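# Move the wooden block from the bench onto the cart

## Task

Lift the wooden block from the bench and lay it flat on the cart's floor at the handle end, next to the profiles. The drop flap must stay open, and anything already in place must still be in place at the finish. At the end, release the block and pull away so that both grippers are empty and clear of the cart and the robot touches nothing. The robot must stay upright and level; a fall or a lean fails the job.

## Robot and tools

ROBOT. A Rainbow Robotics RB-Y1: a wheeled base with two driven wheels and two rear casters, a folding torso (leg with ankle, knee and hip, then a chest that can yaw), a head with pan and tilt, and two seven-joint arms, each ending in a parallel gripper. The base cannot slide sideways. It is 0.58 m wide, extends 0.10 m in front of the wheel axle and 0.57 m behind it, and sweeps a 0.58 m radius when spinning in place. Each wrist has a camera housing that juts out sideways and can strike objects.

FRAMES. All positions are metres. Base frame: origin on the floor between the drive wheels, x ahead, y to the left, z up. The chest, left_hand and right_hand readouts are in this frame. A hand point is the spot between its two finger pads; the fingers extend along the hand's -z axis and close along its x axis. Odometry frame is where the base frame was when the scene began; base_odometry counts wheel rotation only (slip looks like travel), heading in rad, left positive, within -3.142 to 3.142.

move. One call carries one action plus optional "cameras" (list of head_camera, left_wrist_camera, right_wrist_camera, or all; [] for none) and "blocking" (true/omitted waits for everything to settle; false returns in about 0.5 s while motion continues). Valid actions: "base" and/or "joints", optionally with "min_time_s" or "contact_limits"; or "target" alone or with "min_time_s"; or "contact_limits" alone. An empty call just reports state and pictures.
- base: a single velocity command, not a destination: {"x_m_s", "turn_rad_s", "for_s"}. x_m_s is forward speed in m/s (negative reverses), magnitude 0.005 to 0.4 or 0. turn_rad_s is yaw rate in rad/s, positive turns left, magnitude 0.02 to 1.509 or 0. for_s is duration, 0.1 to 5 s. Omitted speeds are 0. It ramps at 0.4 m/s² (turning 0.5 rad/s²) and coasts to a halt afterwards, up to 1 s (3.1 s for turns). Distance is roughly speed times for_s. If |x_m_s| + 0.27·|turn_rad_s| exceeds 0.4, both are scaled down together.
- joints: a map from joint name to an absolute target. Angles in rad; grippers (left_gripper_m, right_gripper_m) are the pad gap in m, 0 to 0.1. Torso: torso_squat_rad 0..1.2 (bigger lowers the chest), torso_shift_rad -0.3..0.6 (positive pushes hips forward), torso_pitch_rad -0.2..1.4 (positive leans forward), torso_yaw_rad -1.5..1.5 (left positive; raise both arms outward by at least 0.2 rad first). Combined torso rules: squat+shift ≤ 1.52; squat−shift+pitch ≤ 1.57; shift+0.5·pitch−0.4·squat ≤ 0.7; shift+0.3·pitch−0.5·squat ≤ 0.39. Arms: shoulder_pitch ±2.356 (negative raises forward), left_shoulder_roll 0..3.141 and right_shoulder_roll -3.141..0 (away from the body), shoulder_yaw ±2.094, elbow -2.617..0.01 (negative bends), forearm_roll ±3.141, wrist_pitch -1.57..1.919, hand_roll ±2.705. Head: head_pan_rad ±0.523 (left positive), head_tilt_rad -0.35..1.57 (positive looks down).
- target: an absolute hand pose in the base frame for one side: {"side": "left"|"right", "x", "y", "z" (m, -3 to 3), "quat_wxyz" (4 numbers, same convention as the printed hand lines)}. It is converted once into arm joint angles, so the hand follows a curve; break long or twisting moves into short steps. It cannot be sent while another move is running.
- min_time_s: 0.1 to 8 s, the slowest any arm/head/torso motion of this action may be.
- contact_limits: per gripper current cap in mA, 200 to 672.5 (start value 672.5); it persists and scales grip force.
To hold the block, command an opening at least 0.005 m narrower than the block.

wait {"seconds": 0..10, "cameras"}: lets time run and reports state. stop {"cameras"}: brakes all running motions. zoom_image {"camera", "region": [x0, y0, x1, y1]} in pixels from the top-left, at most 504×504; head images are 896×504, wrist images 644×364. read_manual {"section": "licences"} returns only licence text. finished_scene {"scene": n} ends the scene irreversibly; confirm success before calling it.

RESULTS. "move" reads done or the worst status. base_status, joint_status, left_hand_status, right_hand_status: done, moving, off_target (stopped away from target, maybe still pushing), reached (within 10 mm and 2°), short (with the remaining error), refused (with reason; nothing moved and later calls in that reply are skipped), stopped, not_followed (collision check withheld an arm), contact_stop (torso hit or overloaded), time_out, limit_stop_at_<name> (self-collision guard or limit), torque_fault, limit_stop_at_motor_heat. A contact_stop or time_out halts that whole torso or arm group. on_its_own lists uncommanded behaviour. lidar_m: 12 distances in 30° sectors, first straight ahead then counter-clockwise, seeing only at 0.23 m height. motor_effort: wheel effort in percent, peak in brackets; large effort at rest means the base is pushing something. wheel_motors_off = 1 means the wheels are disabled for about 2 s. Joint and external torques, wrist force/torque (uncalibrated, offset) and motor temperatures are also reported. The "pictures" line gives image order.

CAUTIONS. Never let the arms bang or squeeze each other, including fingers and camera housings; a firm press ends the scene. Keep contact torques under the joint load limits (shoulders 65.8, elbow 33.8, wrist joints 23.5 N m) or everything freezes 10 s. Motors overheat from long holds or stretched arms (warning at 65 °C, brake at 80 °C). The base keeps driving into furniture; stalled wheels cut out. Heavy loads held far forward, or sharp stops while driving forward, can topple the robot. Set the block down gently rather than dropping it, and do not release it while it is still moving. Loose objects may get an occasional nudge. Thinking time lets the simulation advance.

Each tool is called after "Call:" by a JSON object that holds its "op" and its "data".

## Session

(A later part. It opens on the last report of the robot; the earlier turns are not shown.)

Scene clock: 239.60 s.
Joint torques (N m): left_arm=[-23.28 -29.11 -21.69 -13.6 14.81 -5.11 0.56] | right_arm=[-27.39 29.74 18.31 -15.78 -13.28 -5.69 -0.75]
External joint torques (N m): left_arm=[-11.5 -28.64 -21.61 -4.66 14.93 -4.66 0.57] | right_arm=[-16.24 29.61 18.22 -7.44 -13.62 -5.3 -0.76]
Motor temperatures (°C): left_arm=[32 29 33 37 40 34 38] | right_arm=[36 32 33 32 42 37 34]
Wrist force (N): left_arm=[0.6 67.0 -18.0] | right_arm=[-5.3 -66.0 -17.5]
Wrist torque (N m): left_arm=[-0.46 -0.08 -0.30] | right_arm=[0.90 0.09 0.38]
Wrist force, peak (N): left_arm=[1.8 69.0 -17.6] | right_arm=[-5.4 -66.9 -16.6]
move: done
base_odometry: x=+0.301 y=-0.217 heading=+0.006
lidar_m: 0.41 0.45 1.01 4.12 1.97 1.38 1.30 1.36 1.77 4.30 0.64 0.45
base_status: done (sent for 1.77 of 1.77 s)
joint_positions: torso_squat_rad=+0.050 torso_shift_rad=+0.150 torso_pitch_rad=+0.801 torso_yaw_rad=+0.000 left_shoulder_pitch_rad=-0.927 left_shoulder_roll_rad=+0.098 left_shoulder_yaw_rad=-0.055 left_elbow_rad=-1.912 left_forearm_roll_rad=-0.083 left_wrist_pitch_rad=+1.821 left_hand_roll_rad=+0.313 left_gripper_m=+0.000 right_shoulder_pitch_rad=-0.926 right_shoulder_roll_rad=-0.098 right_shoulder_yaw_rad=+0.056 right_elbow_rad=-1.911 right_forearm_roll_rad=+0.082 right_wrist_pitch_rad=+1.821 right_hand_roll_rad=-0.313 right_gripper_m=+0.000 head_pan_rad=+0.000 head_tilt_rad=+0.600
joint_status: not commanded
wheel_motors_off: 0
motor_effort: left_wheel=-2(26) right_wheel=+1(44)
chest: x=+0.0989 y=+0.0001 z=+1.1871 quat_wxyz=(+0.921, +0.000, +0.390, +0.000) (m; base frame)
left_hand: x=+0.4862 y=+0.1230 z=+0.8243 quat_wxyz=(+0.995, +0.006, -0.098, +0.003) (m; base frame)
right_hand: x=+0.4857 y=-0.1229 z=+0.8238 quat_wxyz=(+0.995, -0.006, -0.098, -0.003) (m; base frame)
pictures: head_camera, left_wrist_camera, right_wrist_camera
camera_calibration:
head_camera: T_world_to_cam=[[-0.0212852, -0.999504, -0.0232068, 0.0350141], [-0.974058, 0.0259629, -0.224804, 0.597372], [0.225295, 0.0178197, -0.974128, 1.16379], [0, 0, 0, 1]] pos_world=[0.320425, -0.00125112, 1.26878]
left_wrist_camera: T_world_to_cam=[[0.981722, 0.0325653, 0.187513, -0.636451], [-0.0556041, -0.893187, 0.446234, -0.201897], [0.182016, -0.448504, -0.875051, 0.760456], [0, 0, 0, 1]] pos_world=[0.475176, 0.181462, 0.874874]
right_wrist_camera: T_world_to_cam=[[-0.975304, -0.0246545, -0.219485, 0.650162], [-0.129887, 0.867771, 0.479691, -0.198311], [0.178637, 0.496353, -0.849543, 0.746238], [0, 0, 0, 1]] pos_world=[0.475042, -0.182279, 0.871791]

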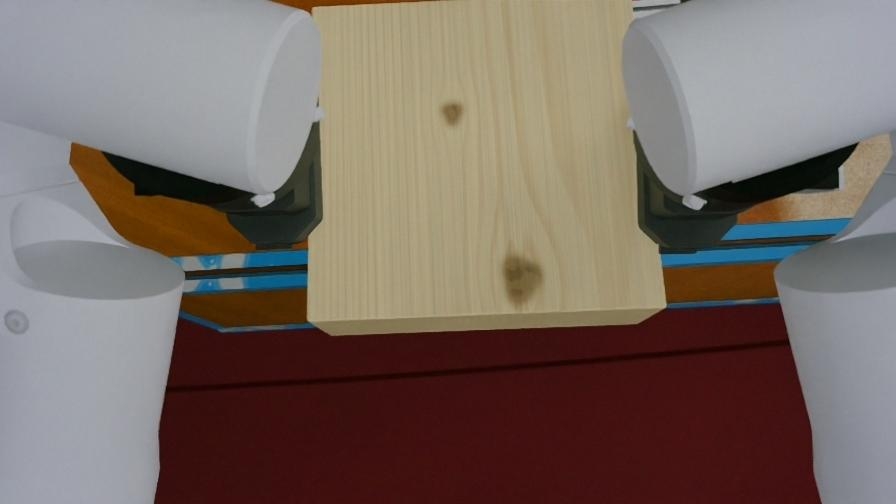

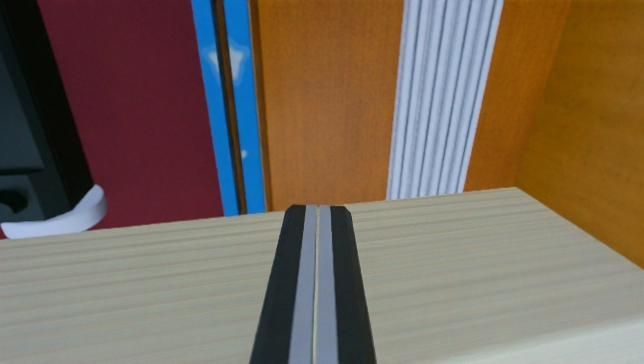

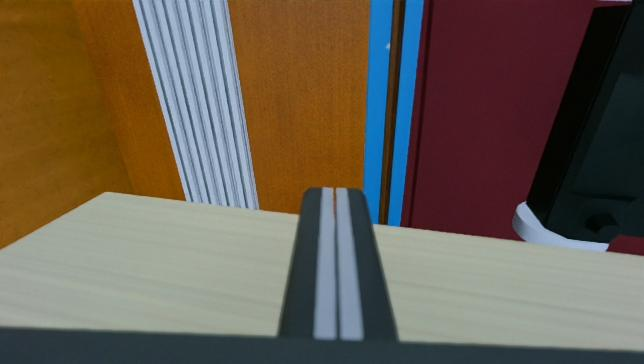

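Call:
{"op": "move", "data": {"base": {"x_m_s":0.15,"for_s":1.27}}}

Call:
{"op": "move", "data": {"joints": {"torso_squat_rad":0.6}, "min_time_s": 2.5}}

Scene clock: 248.60 s.
Joint torques (N m): left_arm=[-23.17 -29.23 -21.76 -13.37 14.92 -5.12 0.53] | right_arm=[-27.57 29.71 18.28 -15.77 -13.34 -5.65 -0.71]
External joint torques (N m): left_arm=[-11.39 -28.76 -21.68 -4.43 15.04 -4.66 0.54] | right_arm=[-16.42 29.59 18.18 -7.43 -13.68 -5.26 -0.72]
Motor temperatures (°C): left_arm=[32 30 33 37 41 34 38] | right_arm=[36 33 33 33 43 38 34]
Wrist force (N): left_arm=[0.6 67.2 -17.7] | right_arm=[-5.5 -66.0 -16.6]
Wrist torque (N m): left_arm=[-0.53 -0.09 -0.27] | right_arm=[0.91 -0.01 0.40]
Wrist force, peak (N): left_arm=[0.5 68.4 -18.2] | right_arm=[-5.2 -66.9 -17.1]
move: done
base_odometry: x=+0.491 y=-0.216 heading=+0.006
lidar_m: 0.24 0.24 0.33 1.60 2.23 1.58 1.48 1.53 2.04 4.88 0.36 0.24
base_status: done (sent for 1.27 of 1.27 s)
joint_positions: torso_squat_rad=+0.050 torso_shift_rad=+0.150 torso_pitch_rad=+0.801 torso_yaw_rad=+0.000 left_shoulder_pitch_rad=-0.927 left_shoulder_roll_rad=+0.098 left_shoulder_yaw_rad=-0.055 left_elbow_rad=-1.912 left_forearm_roll_rad=-0.083 left_wrist_pitch_rad=+1.821 left_hand_roll_rad=+0.313 left_gripper_m=+0.000 right_shoulder_pitch_rad=-0.926 right_shoulder_roll_rad=-0.098 right_shoulder_yaw_rad=+0.056 right_elbow_rad=-1.911 right_forearm_roll_rad=+0.082 right_wrist_pitch_rad=+1.821 right_hand_roll_rad=-0.313 right_gripper_m=+0.000 head_pan_rad=+0.000 head_tilt_rad=+0.600
joint_status: not commanded
wheel_motors_off: 0
motor_effort: left_wheel=-1(22) right_wheel=+2(23)
chest: x=+0.0989 y=+0.0001 z=+1.1871 quat_wxyz=(+0.921, +0.000, +0.390, +0.000) (m; base frame)
left_hand: x=+0.4862 y=+0.1230 z=+0.8243 quat_wxyz=(+0.995, +0.006, -0.098, +0.003) (m; base frame)
right_hand: x=+0.4857 y=-0.1229 z=+0.8238 quat_wxyz=(+0.995, -0.006, -0.098, -0.003) (m; base frame)
pictures: head_camera, left_wrist_camera, right_wrist_camera
camera_calibration:
head_camera: T_world_to_cam=[[-0.0212852, -0.999504, -0.0232068, 0.0350141], [-0.974058, 0.0259629, -0.224804, 0.597372], [0.225295, 0.0178197, -0.974128, 1.16379], [0, 0, 0, 1]] pos_world=[0.320425, -0.00125112, 1.26878]
left_wrist_camera: T_world_to_cam=[[0.981722, 0.0325653, 0.187513, -0.636451], [-0.0556041, -0.893187, 0.446234, -0.201897], [0.182016, -0.448504, -0.875051, 0.760456], [0, 0, 0, 1]] pos_world=[0.475176, 0.181462, 0.874874]
right_wrist_camera: T_world_to_cam=[[-0.975304, -0.0246545, -0.219485, 0.650162], [-0.129887, 0.867771, 0.479691, -0.198311], [0.178637, 0.496353, -0.849543, 0.746238], [0, 0, 0, 1]] pos_world=[0.475042, -0.182279, 0.871791]

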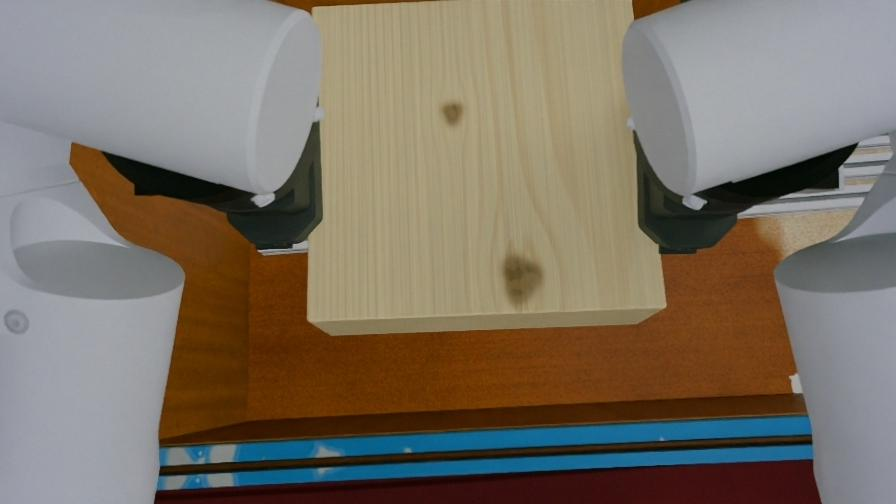

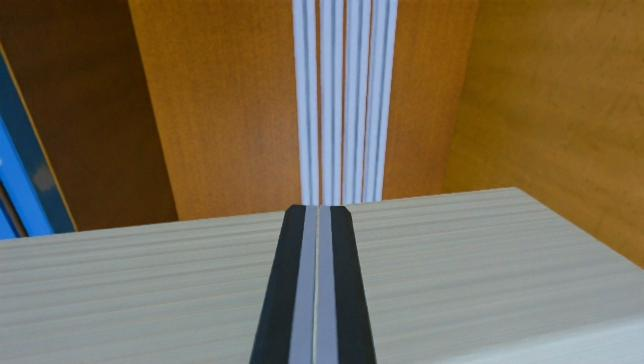

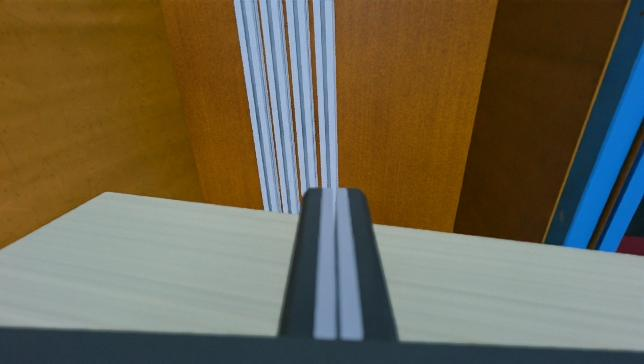

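Scene clock: 251.40 s.
Joint torques (N m): left_arm=[-23.42 -28.91 -21.51 -13.48 14.81 -5.03 0.5] | right_arm=[-28 30.07 18.19 -15.69 -13.42 -5.66 -0.75]
External joint torques (N m): left_arm=[-11.64 -28.45 -21.44 -4.54 14.93 -4.58 0.51] | right_arm=[-16.85 29.94 18.09 -7.35 -13.77 -5.28 -0.76]
Motor temperatures (°C): left_arm=[32 30 33 37 41 34 38] | right_arm=[36 33 33 33 43 38 34]
Wrist force (N): left_arm=[0.3 67.4 -17.3] | right_arm=[-5.2 -66.3 -17.1]
Wrist torque (N m): left_arm=[-0.55 -0.11 -0.28] | right_arm=[0.93 0.05 0.38]
Wrist force, peak (N): left_arm=[1.3 68.3 -17.3] | right_arm=[-5.2 -66.9 -16.7]
move: done
base_odometry: x=+0.491 y=-0.216 heading=+0.006
lidar_m: 0.23 0.24 0.33 1.60 2.24 1.56 1.48 1.54 2.05 4.91 0.36 0.25
base_status: not commanded
joint_positions: torso_squat_rad=+0.600 torso_shift_rad=+0.150 torso_pitch_rad=+0.801 torso_yaw_rad=+0.000 left_shoulder_pitch_rad=-0.927 left_shoulder_roll_rad=+0.098 left_shoulder_yaw_rad=-0.055 left_elbow_rad=-1.912 left_forearm_roll_rad=-0.083 left_wrist_pitch_rad=+1.821 left_hand_roll_rad=+0.313 left_gripper_m=+0.000 right_shoulder_pitch_rad=-0.926 right_shoulder_roll_rad=-0.098 right_shoulder_yaw_rad=+0.056 right_elbow_rad=-1.911 right_forearm_roll_rad=+0.082 right_wrist_pitch_rad=+1.821 right_hand_roll_rad=-0.313 right_gripper_m=+0.000 head_pan_rad=+0.000 head_tilt_rad=+0.600
joint_status: all done
wheel_motors_off: 0
motor_effort: left_wheel=-1(2) right_wheel=+0(4)
chest: x=+0.0806 y=+0.0001 z=+1.0672 quat_wxyz=(+0.921, +0.000, +0.390, +0.000) (m; base frame)
left_hand: x=+0.4681 y=+0.1230 z=+0.7044 quat_wxyz=(+0.995, +0.006, -0.098, +0.003) (m; base frame)
right_hand: x=+0.4675 y=-0.1229 z=+0.7038 quat_wxyz=(+0.995, -0.006, -0.098, -0.003) (m; base frame)
pictures: head_camera, left_wrist_camera, right_wrist_camera
camera_calibration:
head_camera: T_world_to_cam=[[-0.0212827, -0.999504, -0.023208, 0.0318426], [-0.974036, 0.0259624, -0.224899, 0.552771], [0.22539, 0.017819, -0.974106, 1.05094], [0, 0, 0, 1]] pos_world=[0.302225, -0.00125112, 1.14878]
left_wrist_camera: T_world_to_cam=[[0.981704, 0.0326102, 0.187599, -0.596165], [-0.055602, -0.89319, 0.446229, -0.149403], [0.182113, -0.448496, -0.875035, 0.658793], [0, 0, 0, 1]] pos_world=[0.456976, 0.181462, 0.754974]
right_wrist_camera: T_world_to_cam=[[-0.975287, -0.0246056, -0.219568, 0.606158], [-0.129884, 0.867777, 0.47968, -0.143152], [0.178733, 0.496344, -0.849528, 0.647572], [0, 0, 0, 1]] pos_world=[0.456842, -0.182279, 0.75189]

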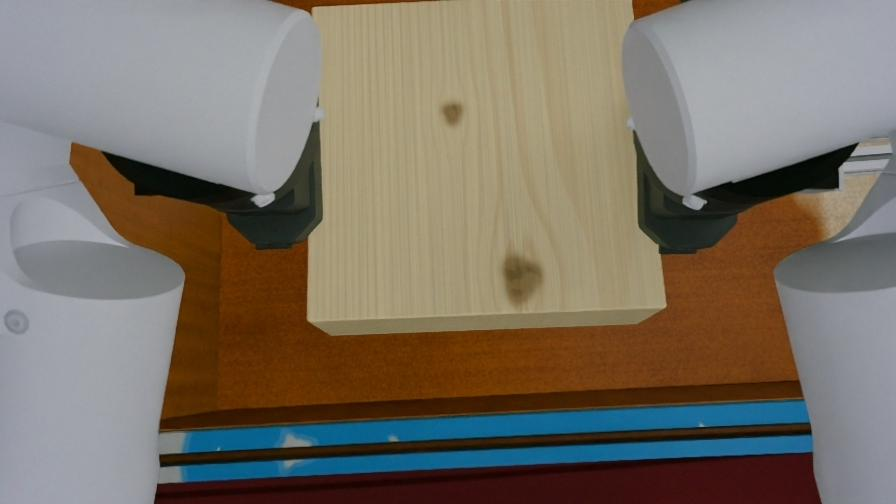

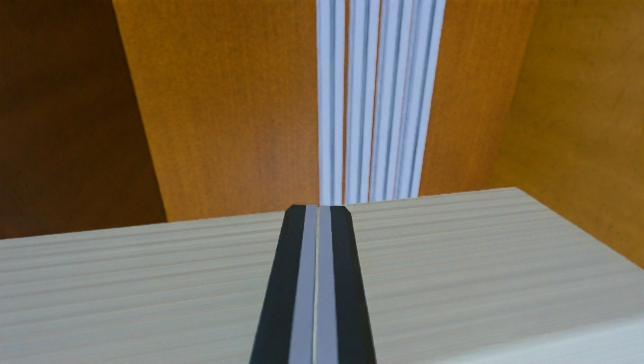

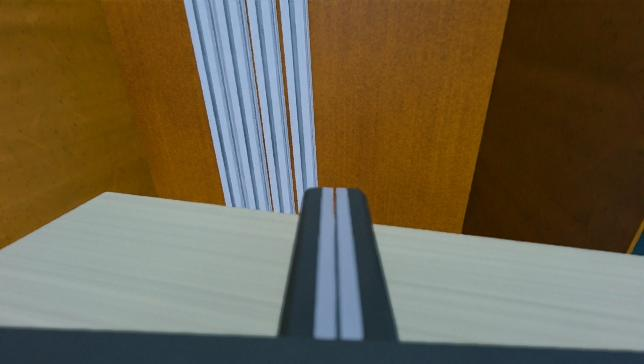

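Call:
{"op": "move", "data": {"base": {"x_m_s":0.05,"for_s":0.2}, "joints": {"torso_squat_rad":0.9}, "min_time_s": 2, "cameras": ["head_camera"]}}

Call:
{"op": "move", "data": {"joints": {"left_shoulder_pitch_rad":-0.861,"left_shoulder_roll_rad":0.090,"left_shoulder_yaw_rad":-0.079,"left_elbow_rad":-1.761,"left_forearm_roll_rad":-0.082,"left_wrist_pitch_rad":1.603,"left_hand_roll_rad":0.330,"right_shoulder_pitch_rad":-0.861,"right_shoulder_roll_rad":-0.090,"right_shoulder_yaw_rad":0.079,"right_elbow_rad":-1.761,"right_forearm_roll_rad":0.082,"right_wrist_pitch_rad":1.603,"right_hand_roll_rad":-0.330}, "min_time_s": 1.5}}

Scene clock: 259.47 s.
Joint torques (N m): left_arm=[-23.01 -28.85 -21.67 -13.49 14.82 -5.09 0.56] | right_arm=[-27.93 29.89 18.47 -15.94 -13.36 -5.59 -0.63]
External joint torques (N m): left_arm=[-11.23 -28.39 -21.6 -4.55 14.94 -4.63 0.57] | right_arm=[-16.78 29.77 18.37 -7.6 -13.71 -5.21 -0.64]
Motor temperatures (°C): left_arm=[32 30 33 37 42 34 38] | right_arm=[36 33 33 33 43 38 34]
Wrist force (N): left_arm=[0.3 67.4 -17.1] | right_arm=[-5.6 -66.0 -16.7]
Wrist torque (N m): left_arm=[-0.57 -0.09 -0.24] | right_arm=[0.91 0.05 0.39]
Wrist force, peak (N): left_arm=[0.5 68.6 -17.5] | right_arm=[-5.6 -66.9 -16.5]
move: done
base_odometry: x=+0.501 y=-0.215 heading=+0.006
lidar_m: 0.22 0.23 0.31 1.58 2.25 1.58 1.49 1.57 2.04 4.93 0.34 0.24
base_status: done (sent for 0.2 of 0.2 s)
joint_positions: torso_squat_rad=+0.900 torso_shift_rad=+0.150 torso_pitch_rad=+0.801 torso_yaw_rad=+0.000 left_shoulder_pitch_rad=-0.927 left_shoulder_roll_rad=+0.098 left_shoulder_yaw_rad=-0.055 left_elbow_rad=-1.912 left_forearm_roll_rad=-0.083 left_wrist_pitch_rad=+1.821 left_hand_roll_rad=+0.313 left_gripper_m=+0.000 right_shoulder_pitch_rad=-0.926 right_shoulder_roll_rad=-0.098 right_shoulder_yaw_rad=+0.056 right_elbow_rad=-1.911 right_forearm_roll_rad=+0.082 right_wrist_pitch_rad=+1.821 right_hand_roll_rad=-0.313 right_gripper_m=+0.000 head_pan_rad=+0.000 head_tilt_rad=+0.600
joint_status: all done
wheel_motors_off: 0
motor_effort: left_wheel=+0(23) right_wheel=-1(23)
chest: x=+0.0593 y=+0.0001 z=+0.9262 quat_wxyz=(+0.921, +0.000, +0.390, +0.000) (m; base frame)
left_hand: x=+0.4467 y=+0.1230 z=+0.5634 quat_wxyz=(+0.995, +0.006, -0.099, +0.003) (m; base frame)
right_hand: x=+0.4461 y=-0.1229 z=+0.5629 quat_wxyz=(+0.995, -0.006, -0.098, -0.003) (m; base frame)
pictures: head_camera
camera_calibration:
head_camera: T_world_to_cam=[[-0.0212801, -0.999504, -0.0232093, 0.0281177], [-0.974014, 0.025962, -0.224995, 0.500328], [0.225486, 0.0178183, -0.974084, 0.918461], [0, 0, 0, 1]] pos_world=[0.280825, -0.00125112, 1.00788]

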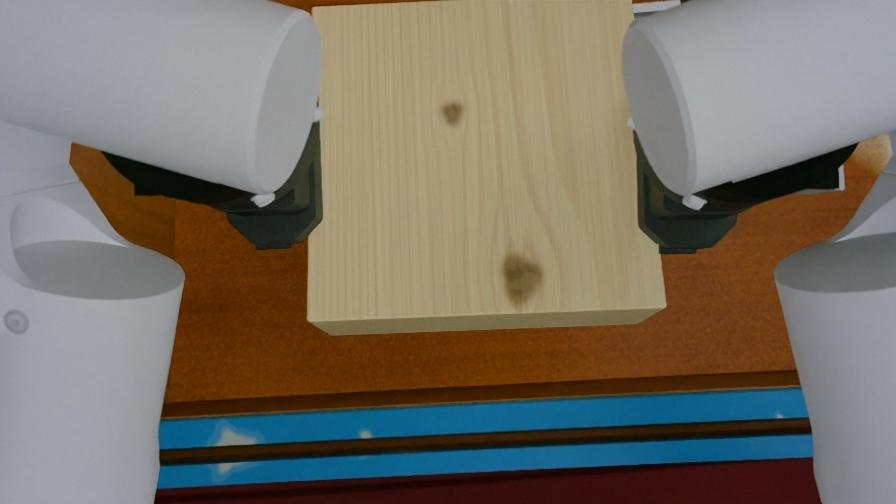

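Scene clock: 261.27 s.
Joint torques (N m): left_arm=[-21.01 -27.19 -19.71 -14.11 12.66 -5.01 0.56] | right_arm=[-24.25 28.91 17.07 -16.44 -11.4 -5.38 -0.65]
External joint torques (N m): left_arm=[-10.07 -26.46 -19.58 -4.83 12.79 -4.55 0.57] | right_arm=[-13.95 28.53 16.95 -7.79 -11.78 -5 -0.66]
Motor temperatures (°C): left_arm=[32 30 33 37 42 34 38] | right_arm=[36 33 33 33 43 38 34]
Wrist force (N): left_arm=[0.3 56.9 -16.5] | right_arm=[-5.0 -56.6 -15.6]
Wrist torque (N m): left_arm=[-0.45 -0.07 -0.21] | right_arm=[0.77 0.05 0.28]
Wrist force, peak (N): left_arm=[1.0 69.0 -16.9] | right_arm=[-5.6 -68.2 -16.7]
move: done
base_odometry: x=+0.501 y=-0.215 heading=+0.006
lidar_m: 0.22 0.24 0.32 1.60 2.26 1.58 1.49 1.56 2.05 4.92 0.35 0.23
base_status: not commanded
joint_positions: torso_squat_rad=+0.900 torso_shift_rad=+0.150 torso_pitch_rad=+0.801 torso_yaw_rad=+0.000 left_shoulder_pitch_rad=-0.858 left_shoulder_roll_rad=+0.096 left_shoulder_yaw_rad=-0.074 left_elbow_rad=-1.760 left_forearm_roll_rad=-0.085 left_wrist_pitch_rad=+1.604 left_hand_roll_rad=+0.330 left_gripper_m=+0.000 right_shoulder_pitch_rad=-0.858 right_shoulder_roll_rad=-0.097 right_shoulder_yaw_rad=+0.075 right_elbow_rad=-1.759 right_forearm_roll_rad=+0.085 right_wrist_pitch_rad=+1.604 right_hand_roll_rad=-0.330 right_gripper_m=+0.000 head_pan_rad=+0.000 head_tilt_rad=+0.600
joint_status: all done
wheel_motors_off: 0
motor_effort: left_wheel=+0(1) right_wheel=+1(3)
chest: x=+0.0593 y=+0.0001 z=+0.9262 quat_wxyz=(+0.921, +0.000, +0.390, +0.000) (m; base frame)
left_hand: x=+0.4395 y=+0.1230 z=+0.5052 quat_wxyz=(+0.995, +0.005, -0.098, +0.003) (m; base frame)
right_hand: x=+0.4390 y=-0.1230 z=+0.5048 quat_wxyz=(+0.995, -0.006, -0.097, -0.002) (m; base frame)
pictures: head_camera, left_wrist_camera, right_wrist_camera
camera_calibration:
head_camera: T_world_to_cam=[[-0.0212801, -0.999504, -0.0232093, 0.0281177], [-0.974014, 0.025962, -0.224995, 0.500328], [0.225486, 0.0178183, -0.974084, 0.918461], [0, 0, 0, 1]] pos_world=[0.280825, -0.00125112, 1.00788]
left_wrist_camera: T_world_to_cam=[[0.981885, 0.0312433, 0.186885, -0.530346], [-0.0566123, -0.892886, 0.44671, -0.061983], [0.180824, -0.449198, -0.874942, 0.490287], [0, 0, 0, 1]] pos_world=[0.428574, 0.181462, 0.555775]
right_wrist_camera: T_world_to_cam=[[-0.97534, -0.0258465, -0.21919, 0.534351], [-0.130874, 0.86741, 0.480074, -0.0511579], [0.177719, 0.496922, -0.849403, 0.484113], [0, 0, 0, 1]] pos_world=[0.428442, -0.18238, 0.552891]

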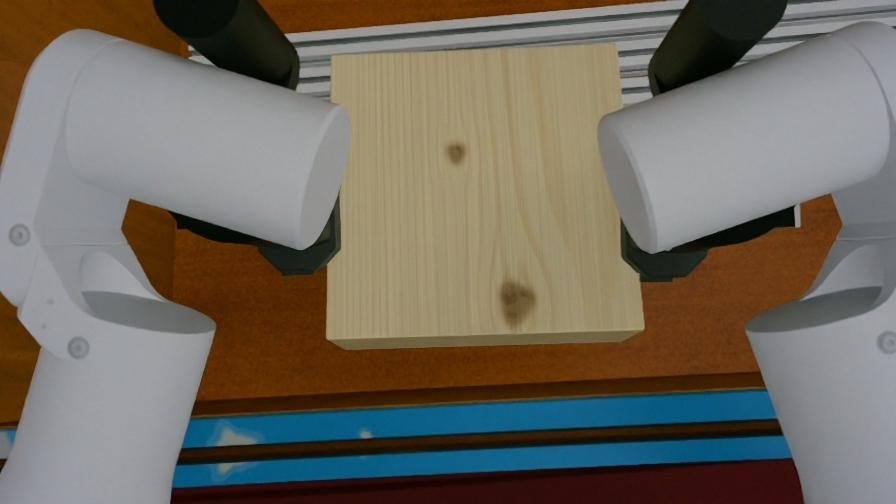

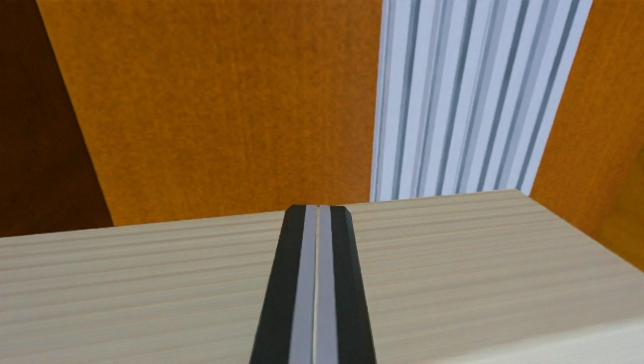

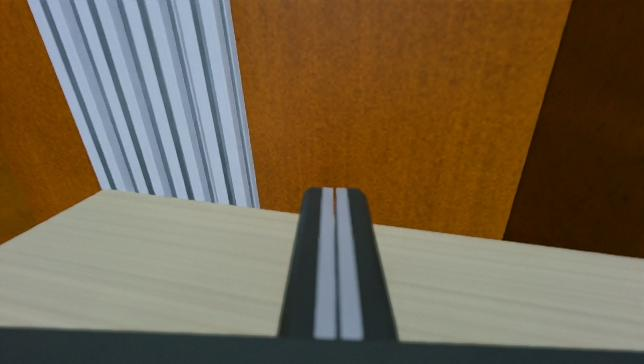

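Call:
{"op": "move", "data": {"joints": {"left_shoulder_pitch_rad":-0.839,"left_shoulder_roll_rad":0.091,"left_shoulder_yaw_rad":-0.089,"left_elbow_rad":-1.561,"left_forearm_roll_rad":-0.085,"left_wrist_pitch_rad":1.382,"left_hand_roll_rad":0.353,"right_shoulder_pitch_rad":-0.839,"right_shoulder_roll_rad":-0.091,"right_shoulder_yaw_rad":0.089,"right_elbow_rad":-1.561,"right_forearm_roll_rad":0.085,"right_wrist_pitch_rad":1.382,"right_hand_roll_rad":-0.353}, "min_time_s": 1.5, "cameras": []}}

Call:
{"op": "move", "data": {"joints": {"left_shoulder_pitch_rad":-0.871,"left_shoulder_roll_rad":0.093,"left_shoulder_yaw_rad":-0.091,"left_elbow_rad":-1.293,"left_forearm_roll_rad":-0.089,"left_wrist_pitch_rad":1.147,"left_hand_roll_rad":0.384,"right_shoulder_pitch_rad":-0.871,"right_shoulder_roll_rad":-0.093,"right_shoulder_yaw_rad":0.091,"right_elbow_rad":-1.293,"right_forearm_roll_rad":0.089,"right_wrist_pitch_rad":1.147,"right_hand_roll_rad":-0.384}, "min_time_s": 1.5}}

Scene clock: 266.63 s.
Joint torques (N m): left_arm=[-20.23 -26.55 -18.59 -14.48 11.27 -4.74 0.53] | right_arm=[-23.57 26.36 16.07 -17.39 -10.01 -5.35 -0.6]
External joint torques (N m): left_arm=[-9.74 -25.71 -18.47 -5.28 11.4 -4.29 0.54] | right_arm=[-13.73 25.88 15.95 -8.82 -10.39 -4.97 -0.61]
Motor temperatures (°C): left_arm=[32 30 33 38 42 34 38] | right_arm=[36 33 33 33 43 38 34]
Wrist force (N): left_arm=[0.1 51.8 -17.2] | right_arm=[-6.0 -50.6 -15.8]
Wrist torque (N m): left_arm=[-0.37 -0.06 -0.20] | right_arm=[0.66 0.02 0.24]
Wrist force, peak (N): left_arm=[1.1 63.5 -17.1] | right_arm=[-6.0 -62.6 -16.4]
move: done
base_odometry: x=+0.501 y=-0.215 heading=+0.006
lidar_m: 0.22 0.23 0.32 1.60 2.26 1.59 1.50 1.55 2.05 4.91 0.35 0.24
base_status: not commanded
joint_positions: torso_squat_rad=+0.900 torso_shift_rad=+0.150 torso_pitch_rad=+0.801 torso_yaw_rad=+0.000 left_shoulder_pitch_rad=-0.836 left_shoulder_roll_rad=+0.097 left_shoulder_yaw_rad=-0.084 left_elbow_rad=-1.560 left_forearm_roll_rad=-0.088 left_wrist_pitch_rad=+1.383 left_hand_roll_rad=+0.353 left_gripper_m=+0.000 right_shoulder_pitch_rad=-0.836 right_shoulder_roll_rad=-0.097 right_shoulder_yaw_rad=+0.085 right_elbow_rad=-1.559 right_forearm_roll_rad=+0.088 right_wrist_pitch_rad=+1.383 right_hand_roll_rad=-0.353 right_gripper_m=+0.000 head_pan_rad=+0.000 head_tilt_rad=+0.600
joint_status: all done
wheel_motors_off: 0
motor_effort: left_wheel=+0(1) right_wheel=+0(2)
chest: x=+0.0593 y=+0.0001 z=+0.9262 quat_wxyz=(+0.921, +0.000, +0.390, +0.000) (m; base frame)
left_hand: x=+0.4326 y=+0.1229 z=+0.4476 quat_wxyz=(+0.995, +0.005, -0.099, +0.002) (m; base frame)
right_hand: x=+0.4318 y=-0.1228 z=+0.4471 quat_wxyz=(+0.995, -0.005, -0.098, -0.002) (m; base frame)
pictures: none
No camera images: "cameras" was empty.

Scene clock: 268.43 s.
Joint torques (N m): left_arm=[-20.59 -26.11 -12.7 -14.1 9.04 -4.55 0.47] | right_arm=[-25.93 26.03 10.55 -17.04 -7.89 -4.93 -0.57]
External joint torques (N m): left_arm=[-10.12 -25.31 -12.62 -5.47 9.17 -4.11 0.48] | right_arm=[-16.08 25.59 10.46 -9.01 -8.26 -4.56 -0.58]
Motor temperatures (°C): left_arm=[32 30 33 38 42 34 38] | right_arm=[36 33 33 33 43 38 34]
Wrist force (N): left_arm=[-0.5 45.6 -17.1] | right_arm=[-5.8 -44.3 -14.9]
Wrist torque (N m): left_arm=[-0.40 -0.13 -0.18] | right_arm=[0.55 0.06 0.15]
Wrist force, peak (N): left_arm=[0.5 63.9 -17.8] | right_arm=[-6.2 -62.5 -15.7]
move: done
base_odometry: x=+0.501 y=-0.215 heading=+0.006
lidar_m: 0.22 0.23 0.32 1.60 2.25 1.57 1.50 1.55 2.05 4.93 0.35 0.25
base_status: not commanded
joint_positions: torso_squat_rad=+0.900 torso_shift_rad=+0.150 torso_pitch_rad=+0.801 torso_yaw_rad=+0.000 left_shoulder_pitch_rad=-0.868 left_shoulder_roll_rad=+0.099 left_shoulder_yaw_rad=-0.088 left_elbow_rad=-1.292 left_forearm_roll_rad=-0.091 left_wrist_pitch_rad=+1.148 left_hand_roll_rad=+0.384 left_gripper_m=+0.000 right_shoulder_pitch_rad=-0.867 right_shoulder_roll_rad=-0.099 right_shoulder_yaw_rad=+0.088 right_elbow_rad=-1.291 right_forearm_roll_rad=+0.091 right_wrist_pitch_rad=+1.148 right_hand_roll_rad=-0.384 right_gripper_m=+0.000 head_pan_rad=+0.000 head_tilt_rad=+0.600
joint_status: all done
wheel_motors_off: 0
motor_effort: left_wheel=+0(1) right_wheel=+0(3)
chest: x=+0.0593 y=+0.0001 z=+0.9262 quat_wxyz=(+0.921, +0.000, +0.390, +0.000) (m; base frame)
left_hand: x=+0.4257 y=+0.1230 z=+0.3894 quat_wxyz=(+0.995, +0.005, -0.098, +0.001) (m; base frame)
right_hand: x=+0.4247 y=-0.1232 z=+0.3888 quat_wxyz=(+0.995, -0.005, -0.097, -0.001) (m; base frame)
pictures: head_camera, left_wrist_camera, right_wrist_camera
camera_calibration:
head_camera: T_world_to_cam=[[-0.0212801, -0.999504, -0.0232093, 0.0281177], [-0.974014, 0.025962, -0.224995, 0.500328], [0.225486, 0.0178183, -0.974084, 0.918461], [0, 0, 0, 1]] pos_world=[0.280825, -0.00125112, 1.00788]
left_wrist_camera: T_world_to_cam=[[0.981969, 0.0282361, 0.186921, -0.494855], [-0.0594343, -0.89253, 0.447055, -0.00997861], [0.179456, -0.450104, -0.874758, 0.392126], [0, 0, 0, 1]] pos_world=[0.41497, 0.181564, 0.439976]
right_wrist_camera: T_world_to_cam=[[-0.975405, -0.0284039, -0.218582, 0.49444], [-0.132956, 0.866761, 0.480675, 0.00339115], [0.175805, 0.497914, -0.84922, 0.389], [0, 0, 0, 1]] pos_world=[0.414342, -0.182584, 0.436792]

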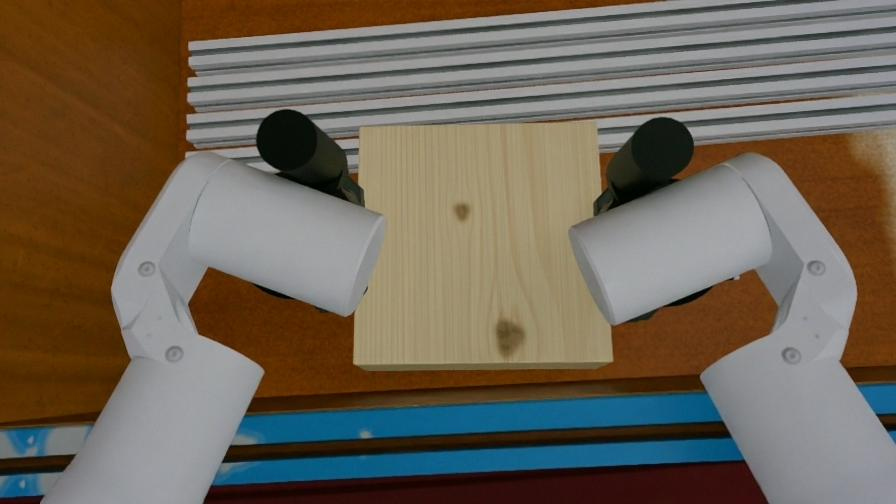

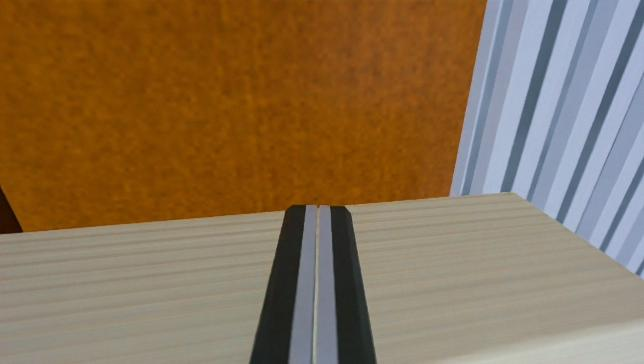

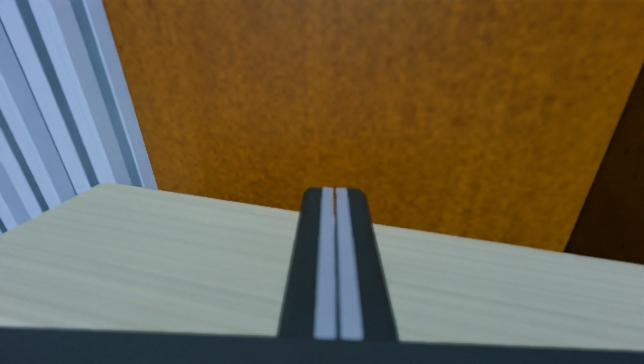

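Call:
{"op": "move", "data": {"joints": {"left_shoulder_pitch_rad":-0.980,"left_shoulder_roll_rad":0.093,"left_shoulder_yaw_rad":-0.089,"left_elbow_rad":-0.905,"left_forearm_roll_rad":-0.097,"left_wrist_pitch_rad":0.866,"left_hand_roll_rad":0.437,"right_shoulder_pitch_rad":-0.980,"right_shoulder_roll_rad":-0.093,"right_shoulder_yaw_rad":0.089,"right_elbow_rad":-0.905,"right_forearm_roll_rad":0.097,"right_wrist_pitch_rad":0.866,"right_hand_roll_rad":-0.437}, "min_time_s": 2.5}}

Scene clock: 283.27 s.
Joint torques (N m): left_arm=[-12.1 -12.03 -2.97 -7.99 2.62 -2.11 -0.23] | right_arm=[31.62 22.98 8.24 15.17 -4.23 -2.86 -0.5]
External joint torques (N m): left_arm=[-1.11 -11.56 -3 -0.56 2.75 -1.72 -0.22] | right_arm=[42.76 23.08 8.29 22.36 -4.6 -2.47 -0.51]
External joint torques when the fault began: right_arm=[65.85 40.41 12.91 36.04 -8.01 -5.86 -0.53]
Motor temperatures (°C): left_arm=[32 30 33 37 39 33 38] | right_arm=[37 33 33 33 41 37 34]
Wrist force (N): left_arm=[-2.0 19.9 0.3] | right_arm=[-0.6 -27.4 5.4]
Wrist torque (N m): left_arm=[-0.65 -0.16 0.24] | right_arm=[0.39 0.04 0.12]
Wrist force, peak (N): left_arm=[1.1 68.0 -17.0] | right_arm=[-7.1 -66.9 -15.6]
move: torque_fault
TORQUE FAULT: right_shoulder_pitch_rad reached its load limit. The robot stopped for 10 seconds, dropped its targets and accepts commands again. The stop added 9.4 s to the call.
base_odometry: x=+0.501 y=-0.215 heading=+0.006
lidar_m: 0.22 0.23 0.32 1.60 2.27 1.58 1.49 1.56 2.05 4.93 0.34 0.24
base_status: not commanded
joint_positions: torso_squat_rad=+0.900 torso_shift_rad=+0.148 torso_pitch_rad=+0.795 torso_yaw_rad=-0.001 left_shoulder_pitch_rad=-0.961 left_shoulder_roll_rad=+0.103 left_shoulder_yaw_rad=-0.085 left_elbow_rad=-0.935 left_forearm_roll_rad=-0.098 left_wrist_pitch_rad=+0.910 left_hand_roll_rad=+0.427 left_gripper_m=+0.000 right_shoulder_pitch_rad=-0.986 right_shoulder_roll_rad=-0.108 right_shoulder_yaw_rad=+0.084 right_elbow_rad=-0.953 right_forearm_roll_rad=+0.098 right_wrist_pitch_rad=+0.915 right_hand_roll_rad=-0.426 right_gripper_m=+0.000 head_pan_rad=+0.000 head_tilt_rad=+0.600
joint_status: left_shoulder_pitch_rad torque_fault (moved -0.092 of -0.112); left_elbow_rad torque_fault (moved +0.357 of +0.387); left_wrist_pitch_rad torque_fault (moved -0.238 of -0.282); left_hand_roll_rad torque_fault (moved +0.043 of +0.053); right_shoulder_roll_rad torque_fault (moved -0.009 of +0.006); right_elbow_rad torque_fault (moved +0.338 of +0.386); right_wrist_pitch_rad torque_fault (moved -0.233 of -0.282); right_hand_roll_rad torque_fault (moved -0.042 of -0.053); the others done
wheel_motors_off: 0
on_its_own: left_shoulder_pitch_rad is held at -0.961, not at your -0.980, since a torque_fault; left_elbow_rad is held at -0.935, not at your -0.905, since a torque_fault; left_wrist_pitch_rad is held at +0.909, not at your +0.866, since a torque_fault; left_hand_roll_rad is held at +0.427, not at your +0.437, since a torque_fault; right_elbow_rad is held at -0.948, not at your -0.905, since a torque_fault; right_wrist_pitch_rad is held at +0.914, not at your +0.866, since a torque_fault; right_hand_roll_rad is held at -0.426, not at your -0.437, since a torque_fault
motor_effort: left_wheel=-6(29) right_wheel=-21(41)
chest: x=+0.0572 y=+0.0005 z=+0.9274 quat_wxyz=(+0.922, -0.001, +0.387, +0.000) (m; base frame)
left_hand: x=+0.4135 y=+0.1290 z=+0.3357 quat_wxyz=(+0.996, +0.011, -0.089, +0.000) (m; base frame)
right_hand: x=+0.4348 y=-0.1249 z=+0.3486 quat_wxyz=(+0.994, -0.009, -0.108, +0.002) (m; base frame)
pictures: head_camera, left_wrist_camera, right_wrist_camera
camera_calibration:
head_camera: T_world_to_cam=[[-0.0210134, -0.999535, -0.0220731, 0.027499], [-0.972709, 0.0255423, -0.230618, 0.503646], [0.231075, 0.0166246, -0.972794, 0.918597], [0, 0, 0, 1]] pos_world=[0.278215, -0.000649363, 1.01036]
left_wrist_camera: T_world_to_cam=[[0.985205, 0.0259078, 0.169408, -0.468118], [-0.0514698, -0.898143, 0.436681, 0.0196346], [0.163466, -0.43894, -0.883522, 0.358163], [0, 0, 0, 1]] pos_world=[0.403655, 0.186975, 0.387174]
right_wrist_camera: T_world_to_cam=[[-0.970217, -0.035044, -0.239688, 0.499831], [-0.147572, 0.870177, 0.470121, 0.0359766], [0.192096, 0.491491, -0.849432, 0.346185], [0, 0, 0, 1]] pos_world=[0.423753, -0.183937, 0.396951]

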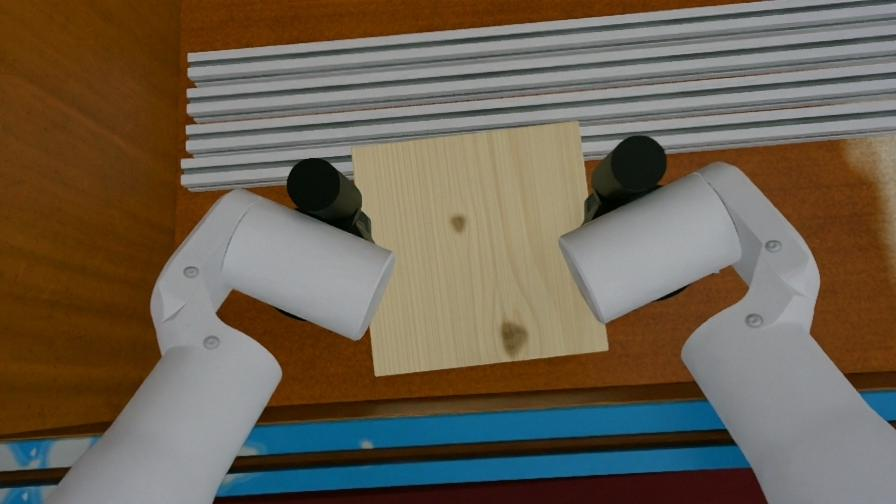

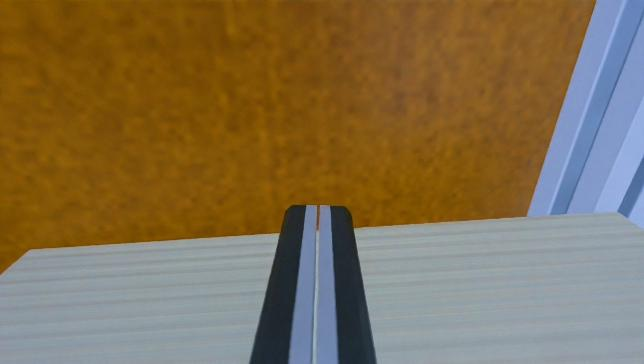

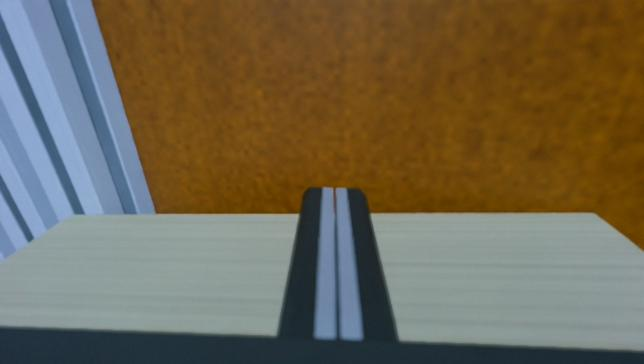

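Call:
{"op": "move", "data": {"joints": {"torso_squat_rad":0.84,"torso_shift_rad":0.15,"torso_pitch_rad":0.8}, "min_time_s": 2}}

Scene clock: 291.70 s.
Joint torques (N m): left_arm=[-11.22 -3.03 -0.75 -8.5 0.44 -1.02 -0.17] | right_arm=[-10.09 2.3 1.25 -7.6 -0.02 -0.57 -0.37]
External joint torques (N m): left_arm=[-0.37 -2.48 -0.76 -1.11 0.56 -0.64 -0.17] | right_arm=[0.66 2.17 1.24 -0.55 -0.37 -0.22 -0.38]
Motor temperatures (°C): left_arm=[32 29 32 37 38 33 38] | right_arm=[37 33 33 33 39 37 34]
Wrist force (N): left_arm=[-1.3 1.4 -8.1] | right_arm=[-1.0 2.0 -4.3]
Wrist torque (N m): left_arm=[-0.16 0.07 0.11] | right_arm=[-0.22 0.05 -0.04]
Wrist force, peak (N): left_arm=[-4.9 15.2 -14.7] | right_arm=[8.3 -30.5 6.4]
move: done
base_odometry: x=+0.501 y=-0.215 heading=+0.006
lidar_m: 0.21 0.22 0.30 1.59 2.25 1.57 1.49 1.55 2.04 4.94 0.33 0.22
base_status: not commanded
joint_positions: torso_squat_rad=+0.840 torso_shift_rad=+0.150 torso_pitch_rad=+0.800 torso_yaw_rad=+0.000 left_shoulder_pitch_rad=-0.961 left_shoulder_roll_rad=+0.101 left_shoulder_yaw_rad=-0.086 left_elbow_rad=-0.935 left_forearm_roll_rad=-0.098 left_wrist_pitch_rad=+0.909 left_hand_roll_rad=+0.427 left_gripper_m=+0.000 right_shoulder_pitch_rad=-0.976 right_shoulder_roll_rad=-0.103 right_shoulder_yaw_rad=+0.086 right_elbow_rad=-0.948 right_forearm_roll_rad=+0.097 right_wrist_pitch_rad=+0.914 right_hand_roll_rad=-0.426 right_gripper_m=+0.000 head_pan_rad=+0.000 head_tilt_rad=+0.600
joint_status: all done
wheel_motors_off: 0
on_its_own: left_shoulder_pitch_rad is held at -0.961, not at your -0.980, since a torque_fault; left_elbow_rad is held at -0.935, not at your -0.905, since a torque_fault; left_wrist_pitch_rad is held at +0.909, not at your +0.866, since a torque_fault; left_hand_roll_rad is held at +0.427, not at your +0.437, since a torque_fault; right_elbow_rad is held at -0.948, not at your -0.905, since a torque_fault; right_wrist_pitch_rad is held at +0.914, not at your +0.866, since a torque_fault; right_hand_roll_rad is held at -0.426, not at your -0.437, since a torque_fault
motor_effort: left_wheel=+1(6) right_wheel=-5(22)
chest: x=+0.0638 y=+0.0001 z=+0.9580 quat_wxyz=(+0.921, +0.000, +0.389, +0.000) (m; base frame)
left_hand: x=+0.4166 y=+0.1276 z=+0.3646 quat_wxyz=(+0.996, +0.011, -0.086, +0.000) (m; base frame)
right_hand: x=+0.4293 y=-0.1238 z=+0.3723 quat_wxyz=(+0.995, -0.008, -0.097, +0.001) (m; base frame)
pictures: head_camera, left_wrist_camera, right_wrist_camera
camera_calibration:
head_camera: T_world_to_cam=[[-0.0212893, -0.999506, -0.0231222, 0.028966], [-0.973899, 0.0259603, -0.225494, 0.51237], [0.225983, 0.0177181, -0.97397, 0.948256], [0, 0, 0, 1]] pos_world=[0.285324, -0.00115087, 1.03978]
left_wrist_camera: T_world_to_cam=[[0.986205, 0.0254485, 0.163559, -0.474309], [-0.0495305, -0.897468, 0.43829, 0.00434946], [0.157943, -0.440345, -0.883827, 0.385153], [0, 0, 0, 1]] pos_world=[0.407149, 0.185574, 0.41608]
right_wrist_camera: T_world_to_cam=[[-0.975218, -0.0339793, -0.218623, 0.494515], [-0.136826, 0.869144, 0.475256, 0.0164851], [0.173866, 0.493391, -0.852253, 0.375968], [0, 0, 0, 1]] pos_world=[0.419148, -0.183024, 0.420698]

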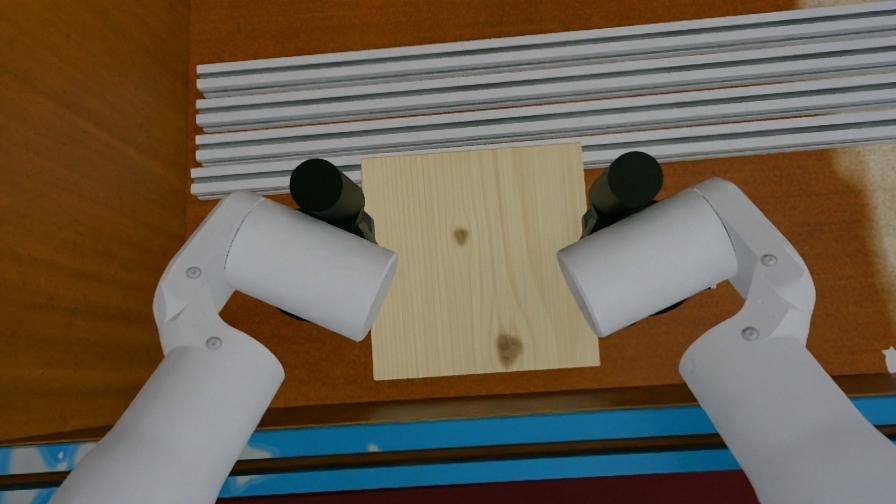

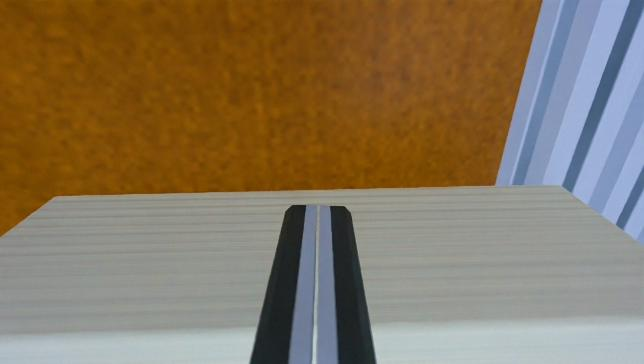

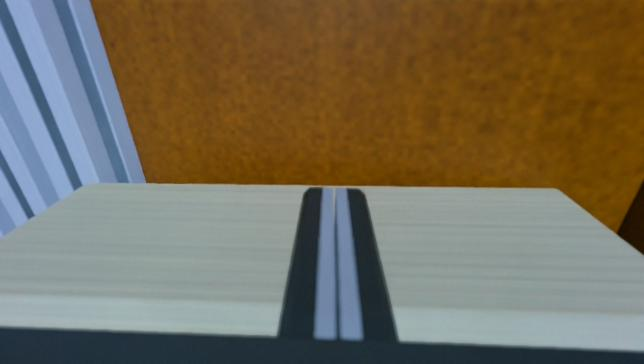

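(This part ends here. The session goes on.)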